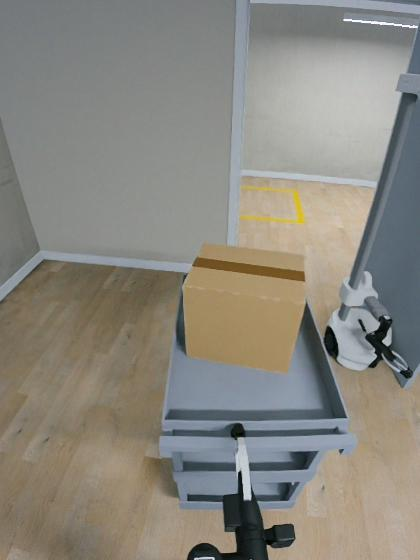

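Request:
move:
  r2: {"base":{"translate_m":0.25},"pace":"slow"}
  blocking: false
  cameras: []

Request:
wait:
  seconds: 4.5
  cameras: ["r2_head_camera"]

Scene clock: 838.80 s.
move: r2 moving
r1: as last shown
r1.base_tilt: forward=-1.5 right=+1.3
r1.lidar_m: 4.11 0.25 0.25 - 0.25 0.29 3.64 1.12 1.41 1.00 0.69 0.98
r1.servo_current: wrist_yaw_rad=59(65) wrist_pitch_rad=59(59) wrist_roll_rad=65(65) gripper_m=39(52)
r1.contact_limits: translate_m 1
r1.wrist_depth_mm: - - - - - - - / - - - - - - - / - - - - - - - / - - - - - - - / - - - - - - - / 1205 1255 1118 199 1229 1205 1182 / 878 842 180 184 161 831 866
r2.base_odometry: x=-2.074 y=-0.941 heading=-2.691
r2.turned_by_wheels: +0.000
r2.turned_by_imu: +0.001
r2.base_tilt: forward=-0.7 right=+0.1
r2.lidar_m: 0.40 2.41 2.01 1.98 2.28 3.59 3.57 3.30 2.74 2.74 1.39 0.41
r2.base_status: translate_m moving
r2.joint_positions: lift_m=+0.686 arm_m=+0.000 wrist_yaw_rad=-0.003 wrist_pitch_rad=+0.003 wrist_roll_rad=+1.569 gripper_m=-0.029
r2.joint_status: not commanded
r2.measured_speeds: translate_m=+0.048 strafe_m=+0.000 rotate_rad=-0.001 lift_m=+0.000 arm_m=+0.000 wrist_yaw_rad=+0.000 wrist_pitch_rad=+0.000 wrist_roll_rad=+0.000
r2.motor_effort: lift_m=+17(17) arm_m=-4(4) wheel_0=+5(8) wheel_1=+5(8) wheel_2=-11(15)
r2.servo_current: wrist_yaw_rad=33(59) wrist_pitch_rad=46(46) wrist_roll_rad=46(52) gripper_m=104(104)
r2.hand_pose: x=+0.4590 y=-0.0883 z=+0.8633 quat_wxyz=(+0.708, +0.706, +0.000, -0.002) (m; r2's base frame)
r2.wrist_depth_mm: - - - 160 220 1661 - / - - - 162 220 750 - / - 427 427 164 224 831 - / - 455 445 166 226 820 - / - 477 466 167 228 - - / - - 186 168 177 - - / - - - - - 1537 480
pictures: none
No camera images: "cameras" was empty.

Scene clock: 842.10 s.
earlier move: r2 done
r1.base_odometry: x=-1.665 y=-0.522 heading=-2.185
r1.turned_by_wheels: +0.000
r1.turned_by_imu: +0.000
r1.base_tilt: forward=-1.6 right=+1.3
r1.lidar_m: 4.12 0.27 0.25 - 0.25 0.32 3.64 1.13 1.41 0.61 0.63 1.03
r1.base_status: not commanded
r1.joint_positions: lift_m=+0.150 arm_m=+0.000 wrist_yaw_rad=+0.303 wrist_pitch_rad=+0.006 wrist_roll_rad=+0.000 gripper_m=-0.020
r1.joint_status: not commanded
r1.measured_speeds: all 0
r1.motor_effort: lift_m=+15(15) arm_m=+4(4) wheel_0=+0(1) wheel_1=+0(0) wheel_2=+0(0)
r1.servo_current: wrist_yaw_rad=52(72) wrist_pitch_rad=46(59) wrist_roll_rad=59(65) gripper_m=46(52)
r1.contact_limits: translate_m 1
r1.hand_pose: x=+0.4722 y=+0.0025 z=+0.3267 quat_wxyz=(+0.989, +0.000, +0.003, +0.151) (m; r1's base frame)
r1.wrist_depth_mm: - - - - - - - / - - - - - - - / - - - - - - - / - - - - - - - / - - - - - - - / 1205 1229 1118 200 1205 1205 1160 / 891 831 180 184 161 820 854
r2.base_odometry: x=-2.288 y=-1.045 heading=-2.691
r2.turned_by_wheels: +0.000
r2.turned_by_imu: +0.001
r2.base_tilt: forward=-0.7 right=+0.1
r2.lidar_m: 0.41 2.29 1.98 1.97 2.20 3.65 3.77 3.37 2.79 2.78 1.23 0.41
r2.base_status: done
r2.joint_positions: lift_m=+0.686 arm_m=+0.000 wrist_yaw_rad=-0.001 wrist_pitch_rad=+0.003 wrist_roll_rad=+1.569 gripper_m=-0.029
r2.joint_status: not commanded
r2.measured_speeds: all 0
r2.motor_effort: lift_m=+17(17) arm_m=-4(4) wheel_0=+7(11) wheel_1=+4(8) wheel_2=-9(15)
r2.servo_current: wrist_yaw_rad=46(59) wrist_pitch_rad=39(52) wrist_roll_rad=59(65) gripper_m=98(111)
r2.hand_pose: x=+0.4592 y=-0.0878 z=+0.8633 quat_wxyz=(+0.708, +0.706, +0.001, -0.002) (m; r2's base frame)
r2.wrist_depth_mm: - - - 150 208 741 - / 1756 430 404 154 212 - - / 1708 427 424 157 216 809 - / - 442 449 160 221 820 - / - 473 477 166 227 - - / - 496 186 168 179 564 - / - - - - 238 1618 466
wait: 3.30 of 4.5 s (r2 has come to rest)
pictures: r2_head_camera
Images, in order (width x height): r2_head_camera 420x560.

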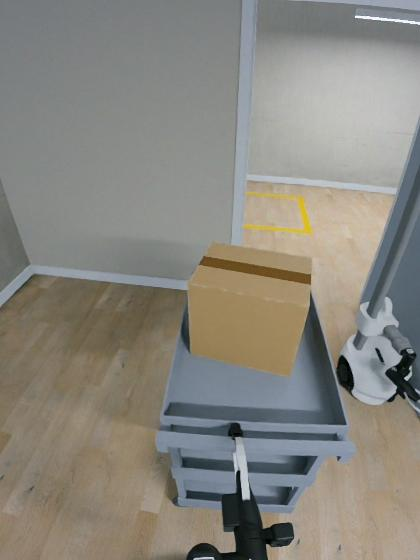

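Request:
move:
  r2: {"base":{"strafe_m":0.12},"pace":"slow"}
  blocking: false
  cameras: []

Request:
wait:
  seconds: 3
  cameras: ["r2_head_camera"]

Request:
move:
  r2: {"base":{"translate_m":0.25},"pace":"slow"}
  blocking: false
  cameras: []

Request:
wait:
  seconds: 4.5
  cameras: ["r2_head_camera"]

Scene clock: 848.73 s.
move: r2 moving
r1: as last shown
r1.lidar_m: 4.13 0.26 0.25 - 0.25 0.31 3.61 1.12 1.40 0.61 0.66 1.03
r1.servo_current: wrist_yaw_rad=52(65) wrist_pitch_rad=46(52) wrist_roll_rad=59(59) gripper_m=39(52)
r1.contact_limits: translate_m 1
r1.wrist_depth_mm: - - - - - - - / - - - - - - - / - - - - - - - / - - - - - - - / - - - - - - - / 1205 1229 1138 198 1205 1205 1182 / 878 820 179 183 161 809 854
r2.base_odometry: x=-2.282 y=-1.058 heading=-2.692
r2.turned_by_wheels: -0.001
r2.turned_by_imu: +0.000
r2.base_tilt: forward=-0.7 right=+0.1
r2.lidar_m: 0.40 2.30 1.94 1.95 2.17 3.58 3.81 3.36 2.82 2.82 1.25 0.40
r2.base_status: strafe_m moving
r2.joint_positions: lift_m=+0.686 arm_m=+0.000 wrist_yaw_rad=-0.003 wrist_pitch_rad=+0.003 wrist_roll_rad=+1.569 gripper_m=-0.029
r2.joint_status: not commanded
r2.measured_speeds: translate_m=+0.001 strafe_m=+0.057 rotate_rad=-0.003 lift_m=+0.000 arm_m=+0.000 wrist_yaw_rad=-0.017 wrist_pitch_rad=+0.000 wrist_roll_rad=+0.000
r2.motor_effort: lift_m=+17(17) arm_m=-4(4) wheel_0=-7(11) wheel_1=+6(9) wheel_2=-1(9)
r2.servo_current: wrist_yaw_rad=39(52) wrist_pitch_rad=39(46) wrist_roll_rad=39(59) gripper_m=98(98)
r2.hand_pose: x=+0.4591 y=-0.0881 z=+0.8633 quat_wxyz=(+0.708, +0.706, +0.000, -0.002) (m; r2's base frame)
r2.wrist_depth_mm: 1661 - - 153 210 676 - / 1756 469 413 156 214 798 - / 1756 427 421 158 219 809 - / - 445 445 162 223 820 - / - 477 477 167 228 - - / - 496 185 168 179 539 - / - - - - 237 1576 469
pictures: none
No camera images: "cameras" was empty.

Scene clock: 850.57 s.
earlier move: r2 done
r1.base_odometry: x=-1.665 y=-0.522 heading=-2.185
r1.turned_by_wheels: +0.000
r1.turned_by_imu: +0.000
r1.base_tilt: forward=-1.6 right=+1.3
r1.lidar_m: 4.10 0.26 0.25 - 0.25 0.30 3.64 1.11 1.40 0.62 0.64 1.42
r1.base_status: not commanded
r1.joint_positions: lift_m=+0.150 arm_m=+0.000 wrist_yaw_rad=+0.303 wrist_pitch_rad=+0.006 wrist_roll_rad=+0.000 gripper_m=-0.020
r1.joint_status: not commanded
r1.measured_speeds: all 0
r1.motor_effort: lift_m=+15(15) arm_m=+4(4) wheel_0=+0(1) wheel_1=+0(0) wheel_2=+0(0)
r1.servo_current: wrist_yaw_rad=52(72) wrist_pitch_rad=52(59) wrist_roll_rad=46(65) gripper_m=46(52)
r1.contact_limits: translate_m 1
r1.hand_pose: x=+0.4722 y=+0.0025 z=+0.3267 quat_wxyz=(+0.989, +0.000, +0.003, +0.151) (m; r1's base frame)
r1.wrist_depth_mm: - - - - - - - / - - - - - - - / - - - - - - - / - - - - - - - / - - - - - - - / 1229 1229 1118 199 1205 1205 1182 / 878 831 180 183 161 809 854
r2.base_odometry: x=-2.236 y=-1.153 heading=-2.691
r2.turned_by_wheels: +0.000
r2.turned_by_imu: +0.000
r2.base_tilt: forward=-0.6 right=+0.1
r2.lidar_m: 0.40 2.20 1.86 1.84 2.10 3.42 3.74 3.52 2.91 2.89 0.46 0.40
r2.base_status: done
r2.joint_positions: lift_m=+0.686 arm_m=+0.000 wrist_yaw_rad=-0.004 wrist_pitch_rad=+0.003 wrist_roll_rad=+1.569 gripper_m=-0.029
r2.joint_status: not commanded
r2.measured_speeds: all 0
r2.motor_effort: lift_m=+17(17) arm_m=-3(4) wheel_0=-8(18) wheel_1=+2(9) wheel_2=+0(9)
r2.servo_current: wrist_yaw_rad=46(59) wrist_pitch_rad=39(52) wrist_roll_rad=39(59) gripper_m=91(104)
r2.hand_pose: x=+0.4589 y=-0.0887 z=+0.8633 quat_wxyz=(+0.708, +0.706, +0.000, -0.003) (m; r2's base frame)
r2.wrist_depth_mm: 1756 373 377 132 188 - - / - 392 394 139 197 759 - / 1756 421 427 145 206 - - / - 459 462 152 215 - - / - 492 492 160 224 1921 - / - - 182 168 179 1499 488 / - - - - - 1661 1160
wait: 1.83 of 3 s (r2 has come to rest)
pictures: r2_head_camera
Images, in order (width x height): r2_head_camera 420x560.

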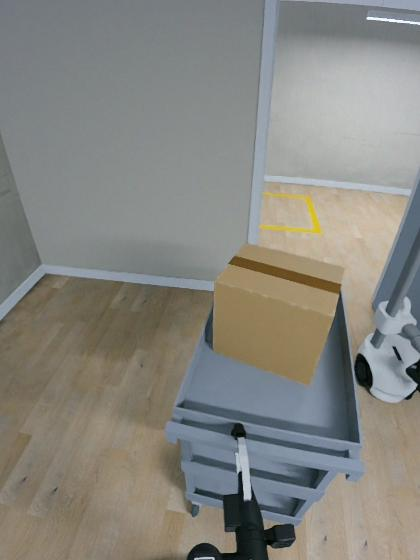

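Scene clock: 851.07 s.
move: r2 moving
r1: as last shown
r1.lidar_m: 4.13 0.27 0.25 - 0.25 0.31 3.65 1.10 1.41 0.65 0.65 1.46
r1.servo_current: wrist_yaw_rad=59(72) wrist_pitch_rad=46(52) wrist_roll_rad=52(52) gripper_m=46(46)
r1.contact_limits: translate_m 1
r1.wrist_depth_mm: - - - - - - - / - - - - - - - / - - - - - - - / - - - - - - - / - - - - - - - / 1205 1229 1138 198 1229 1182 1182 / 866 831 179 183 162 809 842
r2.base_odometry: x=-2.247 y=-1.158 heading=-2.691
r2.turned_by_wheels: +0.000
r2.turned_by_imu: +0.000
r2.base_tilt: forward=-0.7 right=+0.1
r2.lidar_m: 0.42 2.24 1.86 1.84 2.07 3.41 3.79 3.50 2.92 2.90 0.43 0.40
r2.base_status: translate_m moving
r2.joint_positions: lift_m=+0.686 arm_m=+0.000 wrist_yaw_rad=-0.004 wrist_pitch_rad=+0.003 wrist_roll_rad=+1.569 gripper_m=-0.029
r2.joint_status: not commanded
r2.measured_speeds: translate_m=+0.047 strafe_m=+0.000 rotate_rad=+0.000 lift_m=+0.000 arm_m=+0.000 wrist_yaw_rad=+0.000 wrist_pitch_rad=+0.000 wrist_roll_rad=+0.000
r2.motor_effort: lift_m=+17(17) arm_m=-3(4) wheel_0=+5(8) wheel_1=+7(7) wheel_2=-12(16)
r2.servo_current: wrist_yaw_rad=52(59) wrist_pitch_rad=46(46) wrist_roll_rad=46(59) gripper_m=104(104)
r2.hand_pose: x=+0.4589 y=-0.0887 z=+0.8633 quat_wxyz=(+0.708, +0.706, +0.000, -0.003) (m; r2's base frame)
r2.wrist_depth_mm: 1618 370 373 131 185 - - / - 389 392 136 193 - - / - 421 424 143 204 - - / - 459 462 150 215 - - / - 496 496 157 222 1808 - / - - 183 166 178 1464 484 / - - - - - 1708 1160
pictures: none
No camera images: "cameras" was empty.

Scene clock: 854.37 s.
earlier move: r2 done
r1.base_odometry: x=-1.665 y=-0.522 heading=-2.185
r1.turned_by_wheels: +0.000
r1.turned_by_imu: +0.000
r1.base_tilt: forward=-1.6 right=+1.3
r1.lidar_m: 4.12 0.27 0.25 - 0.25 0.31 3.62 1.13 1.41 0.48 0.58 5.06
r1.base_status: not commanded
r1.joint_positions: lift_m=+0.150 arm_m=+0.000 wrist_yaw_rad=+0.303 wrist_pitch_rad=+0.006 wrist_roll_rad=+0.000 gripper_m=-0.020
r1.joint_status: not commanded
r1.measured_speeds: all 0
r1.motor_effort: lift_m=+15(15) arm_m=+4(4) wheel_0=+0(1) wheel_1=+0(0) wheel_2=+0(0)
r1.servo_current: wrist_yaw_rad=59(72) wrist_pitch_rad=52(59) wrist_roll_rad=52(65) gripper_m=46(52)
r1.contact_limits: translate_m 1
r1.hand_pose: x=+0.4722 y=+0.0025 z=+0.3267 quat_wxyz=(+0.989, +0.000, +0.003, +0.151) (m; r1's base frame)
r1.wrist_depth_mm: - - - - - - - / - - - - - - - / - - - - - - - / - - - - - - - / - - - - - - - / 1205 1205 1160 198 1255 1205 1182 / 878 820 180 183 161 809 854
r2.base_odometry: x=-2.461 y=-1.262 heading=-2.691
r2.turned_by_wheels: +0.001
r2.turned_by_imu: +0.002
r2.base_tilt: forward=-0.7 right=+0.1
r2.lidar_m: 0.41 2.05 1.79 1.80 2.02 3.31 4.03 3.53 2.96 2.95 0.36 0.35
r2.base_status: done
r2.joint_positions: lift_m=+0.686 arm_m=+0.000 wrist_yaw_rad=+0.003 wrist_pitch_rad=+0.003 wrist_roll_rad=+1.569 gripper_m=-0.029
r2.joint_status: not commanded
r2.measured_speeds: all 0
r2.motor_effort: lift_m=+17(18) arm_m=-4(4) wheel_0=+8(17) wheel_1=+6(8) wheel_2=-6(16)
r2.servo_current: wrist_yaw_rad=52(59) wrist_pitch_rad=46(46) wrist_roll_rad=46(65) gripper_m=98(104)
r2.hand_pose: x=+0.4596 y=-0.0864 z=+0.8633 quat_wxyz=(+0.708, +0.706, +0.002, +0.000) (m; r2's base frame)
r2.wrist_depth_mm: 1499 342 338 - 142 - - / - 379 384 - 158 - - / - 436 442 - 172 - - / - - 488 115 193 554 - / - - - 130 216 1537 477 / - - 183 150 178 1464 1182 / - - - - 322 325 332
wait: 3.30 of 4.5 s (r2 has come to rest)
pictures: r2_head_camera
Images, in order (width x height): r2_head_camera 420x560.

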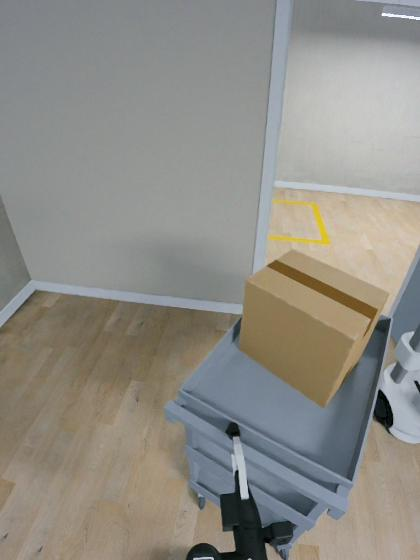

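Request:
move:
  r2: {"base":{"strafe_m":-0.1},"pace":"slow"}
  blocking: false
  cameras: []

Request:
wait:
  seconds: 3
  cameras: []

Request:
move:
  r2: {"base":{"translate_m":0.2,"strafe_m":-0.06},"pace":"slow"}
  blocking: false
  cameras: []

Request:
wait:
  seconds: 4.5
  cameras: ["r2_head_camera"]

Scene clock: 864.27 s.
move: r2 moving
r1: as last shown
r1.turned_by_imu: -0.001
r1.lidar_m: 4.14 0.26 0.25 - 0.25 0.30 3.64 1.12 1.39 0.47 0.56 5.10
r1.servo_current: wrist_yaw_rad=59(72) wrist_pitch_rad=46(59) wrist_roll_rad=46(65) gripper_m=52(52)
r1.contact_limits: translate_m 1
r1.wrist_depth_mm: - - - - - - - / - - - - - - - / - - - - - - - / - - - - - - - / - - - - - - - / 1229 1229 1138 200 1205 1205 1138 / 866 842 180 183 161 820 854
r2.base_odometry: x=-2.467 y=-1.249 heading=-2.690
r2.turned_by_wheels: +0.001
r2.turned_by_imu: +0.003
r2.base_tilt: forward=-0.7 right=+0.0
r2.lidar_m: 0.44 2.03 1.82 1.80 2.04 3.33 4.01 3.54 2.96 2.93 0.32 0.32
r2.base_status: strafe_m moving
r2.joint_positions: lift_m=+0.686 arm_m=+0.000 wrist_yaw_rad=+0.008 wrist_pitch_rad=+0.003 wrist_roll_rad=+1.569 gripper_m=-0.029
r2.joint_status: not commanded
r2.measured_speeds: translate_m=-0.001 strafe_m=-0.056 rotate_rad=+0.003 lift_m=+0.000 arm_m=+0.000 wrist_yaw_rad=+0.015 wrist_pitch_rad=+0.000 wrist_roll_rad=+0.000
r2.motor_effort: lift_m=+17(17) arm_m=-3(4) wheel_0=+19(19) wheel_1=-7(7) wheel_2=-1(4)
r2.servo_current: wrist_yaw_rad=52(52) wrist_pitch_rad=39(46) wrist_roll_rad=52(59) gripper_m=98(104)
r2.hand_pose: x=+0.4600 y=-0.0851 z=+0.8633 quat_wxyz=(+0.708, +0.706, +0.004, +0.002) (m; r2's base frame)
r2.wrist_depth_mm: 1430 338 334 - 138 - - / - 377 379 - 152 - - / - 436 439 - 172 - - / - - 488 108 188 554 - / - - - 125 213 1576 477 / - - 184 145 179 1576 1160 / - - - - 325 329 336
pictures: none
No camera images: "cameras" was empty.

Scene clock: 865.90 s.
earlier move: r2 done
r1.base_odometry: x=-1.665 y=-0.522 heading=-2.185
r1.turned_by_wheels: +0.000
r1.turned_by_imu: +0.000
r1.base_tilt: forward=-1.6 right=+1.2
r1.lidar_m: 4.10 0.25 0.25 - 0.25 0.32 3.62 1.13 0.85 0.42 0.50 1.31
r1.base_status: not commanded
r1.joint_positions: lift_m=+0.150 arm_m=+0.000 wrist_yaw_rad=+0.303 wrist_pitch_rad=+0.006 wrist_roll_rad=+0.000 gripper_m=-0.020
r1.joint_status: not commanded
r1.measured_speeds: all 0
r1.motor_effort: lift_m=+15(15) arm_m=+4(4) wheel_0=+0(1) wheel_1=+0(0) wheel_2=+0(0)
r1.servo_current: wrist_yaw_rad=46(72) wrist_pitch_rad=46(59) wrist_roll_rad=46(65) gripper_m=39(52)
r1.contact_limits: translate_m 1
r1.hand_pose: x=+0.4722 y=+0.0025 z=+0.3267 quat_wxyz=(+0.989, +0.000, +0.003, +0.151) (m; r1's base frame)
r1.wrist_depth_mm: - - - - - - - / - - - - - - - / - - - - - - - / - - - - - - - / - - - - - - - / 1205 1229 1138 199 1205 1205 1160 / 866 831 180 183 161 809 854
r2.base_odometry: x=-2.504 y=-1.172 heading=-2.691
r2.turned_by_wheels: -0.001
r2.turned_by_imu: +0.000
r2.base_tilt: forward=-0.6 right=+0.0
r2.lidar_m: 0.42 2.00 1.87 1.88 2.11 3.46 4.08 3.47 2.88 2.84 0.38 0.34
r2.base_status: done
r2.joint_positions: lift_m=+0.686 arm_m=+0.000 wrist_yaw_rad=+0.008 wrist_pitch_rad=+0.003 wrist_roll_rad=+1.569 gripper_m=-0.029
r2.joint_status: not commanded
r2.measured_speeds: all 0
r2.motor_effort: lift_m=+17(17) arm_m=-4(4) wheel_0=+5(19) wheel_1=-5(8) wheel_2=-1(4)
r2.servo_current: wrist_yaw_rad=59(78) wrist_pitch_rad=39(46) wrist_roll_rad=52(59) gripper_m=91(104)
r2.hand_pose: x=+0.4600 y=-0.0850 z=+0.8633 quat_wxyz=(+0.708, +0.706, +0.004, +0.002) (m; r2's base frame)
r2.wrist_depth_mm: 1499 343 342 - 151 - - / - 379 379 104 164 - - / 1537 430 433 111 180 - - / - 480 488 126 198 - - / - - - 138 215 1576 492 / - - 183 158 177 1499 1182 / - - - - 314 320 336
wait: 1.63 of 3 s (r2 has come to rest)
pictures: none
No camera images: "cameras" was empty.

Scene clock: 866.40 s.
move: r2 moving
r1: as last shown
r1.base_tilt: forward=-1.6 right=+1.3
r1.lidar_m: 4.12 0.25 0.25 - 0.25 0.32 3.64 1.13 0.77 0.40 0.50 1.28
r1.motor_effort: lift_m=+15(15) arm_m=+4(4) wheel_0=+0(0) wheel_1=+0(0) wheel_2=+0(0)
r1.servo_current: wrist_yaw_rad=52(59) wrist_pitch_rad=52(52) wrist_roll_rad=52(65) gripper_m=39(46)
r1.contact_limits: translate_m 1
r1.wrist_depth_mm: - - - - - - - / - - - - - - - / - - - - - - - / - - - - - - - / - - - - - - - / 1255 1229 1118 200 1205 1229 1182 / 878 842 181 184 162 809 854
r2.base_odometry: x=-2.517 y=-1.174 heading=-2.690
r2.turned_by_wheels: +0.001
r2.turned_by_imu: +0.001
r2.base_tilt: forward=-0.7 right=+0.1
r2.lidar_m: 0.43 2.01 1.91 1.89 2.13 3.50 4.03 3.43 2.85 2.85 0.40 0.36
r2.base_status: translate_m moving; strafe_m moving
r2.joint_positions: lift_m=+0.686 arm_m=+0.000 wrist_yaw_rad=+0.008 wrist_pitch_rad=+0.003 wrist_roll_rad=+1.569 gripper_m=-0.029
r2.joint_status: not commanded
r2.measured_speeds: translate_m=+0.049 strafe_m=-0.014 rotate_rad=-0.002 lift_m=+0.000 arm_m=+0.000 wrist_yaw_rad=-0.008 wrist_pitch_rad=+0.000 wrist_roll_rad=+0.000
r2.motor_effort: lift_m=+17(17) arm_m=-4(4) wheel_0=+11(15) wheel_1=+6(7) wheel_2=-10(10)
r2.servo_current: wrist_yaw_rad=52(72) wrist_pitch_rad=39(46) wrist_roll_rad=39(52) gripper_m=98(104)
r2.hand_pose: x=+0.4600 y=-0.0851 z=+0.8633 quat_wxyz=(+0.708, +0.706, +0.004, +0.002) (m; r2's base frame)
r2.wrist_depth_mm: - 343 340 - 149 - - / - 377 379 103 162 - - / 1576 430 430 109 178 - - / - 484 500 124 196 1537 - / - - - 136 217 1576 488 / - - 183 154 178 1464 1160 / - - - - 314 320 334
pictures: none
No camera images: "cameras" was empty.

Scene clock: 869.23 s.
earlier move: r2 done
r1.base_odometry: x=-1.665 y=-0.522 heading=-2.185
r1.turned_by_wheels: +0.000
r1.turned_by_imu: +0.000
r1.base_tilt: forward=-1.6 right=+1.3
r1.lidar_m: 4.12 0.25 0.25 - 0.25 0.30 3.63 1.12 0.35 0.25 0.42 5.10
r1.base_status: not commanded
r1.joint_positions: lift_m=+0.150 arm_m=+0.000 wrist_yaw_rad=+0.303 wrist_pitch_rad=+0.006 wrist_roll_rad=+0.000 gripper_m=-0.020
r1.joint_status: not commanded
r1.measured_speeds: all 0
r1.motor_effort: lift_m=+15(15) arm_m=+4(4) wheel_0=+0(1) wheel_1=+0(0) wheel_2=+0(0)
r1.servo_current: wrist_yaw_rad=59(72) wrist_pitch_rad=52(59) wrist_roll_rad=52(72) gripper_m=33(52)
r1.contact_limits: translate_m 1
r1.hand_pose: x=+0.4722 y=+0.0025 z=+0.3267 quat_wxyz=(+0.989, +0.000, +0.003, +0.151) (m; r1's base frame)
r1.wrist_depth_mm: - - - - - - - / - - - - - - - / - - - - - - - / - - - - - - - / - - - - - - - / 1205 1205 1118 198 1205 1229 1182 / 891 831 180 183 162 820 854
r2.base_odometry: x=-2.710 y=-1.205 heading=-2.691
r2.turned_by_wheels: -0.001
r2.turned_by_imu: -0.001
r2.base_tilt: forward=-0.7 right=+0.1
r2.lidar_m: 0.47 1.79 1.93 1.90 2.17 3.56 - 3.41 2.85 2.84 0.33 0.31
r2.base_status: done
r2.joint_positions: lift_m=+0.686 arm_m=+0.000 wrist_yaw_rad=-0.003 wrist_pitch_rad=+0.003 wrist_roll_rad=+1.569 gripper_m=-0.029
r2.joint_status: not commanded
r2.measured_speeds: all 0
r2.motor_effort: lift_m=+17(17) arm_m=-4(4) wheel_0=+3(15) wheel_1=+5(7) wheel_2=-9(15)
r2.servo_current: wrist_yaw_rad=52(72) wrist_pitch_rad=46(52) wrist_roll_rad=52(65) gripper_m=98(104)
r2.hand_pose: x=+0.4591 y=-0.0882 z=+0.8633 quat_wxyz=(+0.708, +0.706, +0.000, -0.002) (m; r2's base frame)
r2.wrist_depth_mm: - 342 338 - - - - / - 392 394 - 144 - - / - 480 466 - 167 - - / - - - 102 187 1366 504 / - - - 120 220 1366 462 / - - 181 145 180 1430 1118 / - - - - - - 1118
wait: 2.83 of 4.5 s (r2 has come to rest)
pictures: r2_head_camera
Images, in order (width x height): r2_head_camera 420x560.

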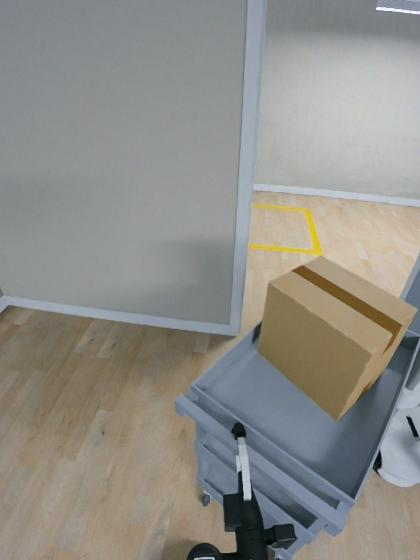

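Request:
move:
  r2: {"base":{"translate_m":-0.25,"strafe_m":-0.12},"pace":"slow"}
  blocking: false
  cameras: []

Request:
wait:
  seconds: 4.5
  cameras: ["r2_head_camera"]

Scene clock: 877.73 s.
move: r2 moving
r1: as last shown
r1.turned_by_imu: -0.001
r1.lidar_m: 4.09 0.25 0.25 - 0.25 0.31 3.63 1.12 0.37 0.28 0.42 5.10
r1.motor_effort: lift_m=+15(15) arm_m=+4(4) wheel_0=+0(1) wheel_1=+0(1) wheel_2=+0(0)
r1.servo_current: wrist_yaw_rad=33(72) wrist_pitch_rad=39(59) wrist_roll_rad=39(65) gripper_m=39(46)
r1.contact_limits: translate_m 1
r1.wrist_depth_mm: - - - - - - - / - - - - - - - / - - - - - - - / - - - - - - - / - - - - - - - / 1205 1229 1138 198 1205 1205 1205 / 891 831 180 183 162 820 866
r2.base_odometry: x=-2.702 y=-1.194 heading=-2.691
r2.turned_by_wheels: +0.000
r2.turned_by_imu: +0.001
r2.base_tilt: forward=-0.6 right=+0.1
r2.lidar_m: 0.43 1.80 1.93 1.90 2.18 3.55 - 3.39 2.85 2.81 0.28 0.32
r2.base_status: translate_m moving; strafe_m moving
r2.joint_positions: lift_m=+0.686 arm_m=+0.000 wrist_yaw_rad=-0.003 wrist_pitch_rad=+0.003 wrist_roll_rad=+1.569 gripper_m=-0.029
r2.joint_status: not commanded
r2.measured_speeds: translate_m=-0.050 strafe_m=-0.024 rotate_rad=+0.000 lift_m=+0.000 arm_m=+0.000 wrist_yaw_rad=+0.005 wrist_pitch_rad=+0.000 wrist_roll_rad=+0.000
r2.motor_effort: lift_m=+17(17) arm_m=-3(4) wheel_0=-5(7) wheel_1=-8(9) wheel_2=+12(12)
r2.servo_current: wrist_yaw_rad=26(52) wrist_pitch_rad=39(46) wrist_roll_rad=46(59) gripper_m=98(104)
r2.hand_pose: x=+0.4591 y=-0.0882 z=+0.8633 quat_wxyz=(+0.708, +0.706, +0.000, -0.002) (m; r2's base frame)
r2.wrist_depth_mm: - 342 338 - - - - / - 392 389 - 144 - - / - 480 466 - 167 - - / - - - 102 187 1366 504 / - - - 120 220 1397 466 / - - 180 145 178 1397 1138 / - 135 - - - - 1118
pictures: none
No camera images: "cameras" was empty.

Scene clock: 881.20 s.
earlier move: r2 done
r1.base_odometry: x=-1.665 y=-0.522 heading=-2.185
r1.turned_by_wheels: +0.000
r1.turned_by_imu: +0.000
r1.base_tilt: forward=-1.6 right=+1.3
r1.lidar_m: 4.13 0.25 0.25 - 0.25 0.32 3.64 1.11 1.40 0.31 0.33 0.77
r1.base_status: not commanded
r1.joint_positions: lift_m=+0.150 arm_m=+0.000 wrist_yaw_rad=+0.303 wrist_pitch_rad=+0.006 wrist_roll_rad=+0.000 gripper_m=-0.020
r1.joint_status: not commanded
r1.measured_speeds: all 0
r1.motor_effort: lift_m=+15(15) arm_m=+4(4) wheel_0=+0(1) wheel_1=+0(1) wheel_2=+0(0)
r1.servo_current: wrist_yaw_rad=65(72) wrist_pitch_rad=46(59) wrist_roll_rad=46(72) gripper_m=39(52)
r1.contact_limits: translate_m 1
r1.hand_pose: x=+0.4722 y=+0.0025 z=+0.3267 quat_wxyz=(+0.989, +0.000, +0.003, +0.151) (m; r1's base frame)
r1.wrist_depth_mm: - - - - - - - / - - - - - - - / - - - - - - - / - - - - - - - / - - - - - - - / 1229 1229 1138 200 1205 1205 1160 / 878 820 180 183 160 809 866
r2.base_odometry: x=-2.538 y=-0.988 heading=-2.692
r2.turned_by_wheels: -0.001
r2.turned_by_imu: -0.001
r2.base_tilt: forward=-0.7 right=+0.1
r2.lidar_m: 0.42 2.05 2.07 2.05 2.38 3.83 4.00 3.21 2.70 2.67 0.46 0.39
r2.base_status: done
r2.joint_positions: lift_m=+0.686 arm_m=+0.000 wrist_yaw_rad=-0.001 wrist_pitch_rad=+0.003 wrist_roll_rad=+1.569 gripper_m=-0.029
r2.joint_status: not commanded
r2.measured_speeds: all 0
r2.motor_effort: lift_m=+17(17) arm_m=-4(4) wheel_0=-10(13) wheel_1=-6(10) wheel_2=+6(13)
r2.servo_current: wrist_yaw_rad=46(59) wrist_pitch_rad=33(52) wrist_roll_rad=39(59) gripper_m=104(104)
r2.hand_pose: x=+0.4592 y=-0.0877 z=+0.8633 quat_wxyz=(+0.708, +0.706, +0.001, -0.002) (m; r2's base frame)
r2.wrist_depth_mm: - 366 368 130 183 - - / - 389 394 135 193 - - / - 430 427 142 206 - - / 1618 473 469 152 217 - - / - - 508 161 228 1618 - / - - 181 169 178 1576 484 / - - - - - 1397 1205
wait: 3.47 of 4.5 s (r2 has come to rest)
pictures: r2_head_camera
Images, in order (width x height): r2_head_camera 420x560.

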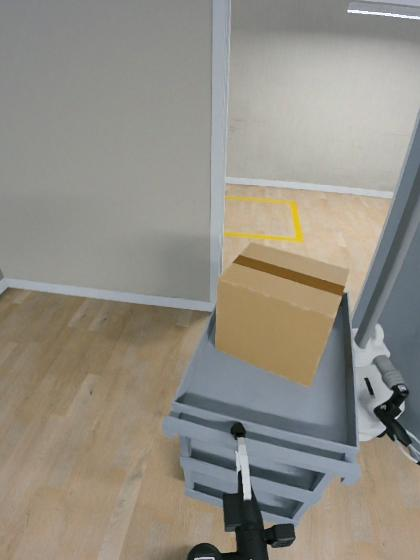

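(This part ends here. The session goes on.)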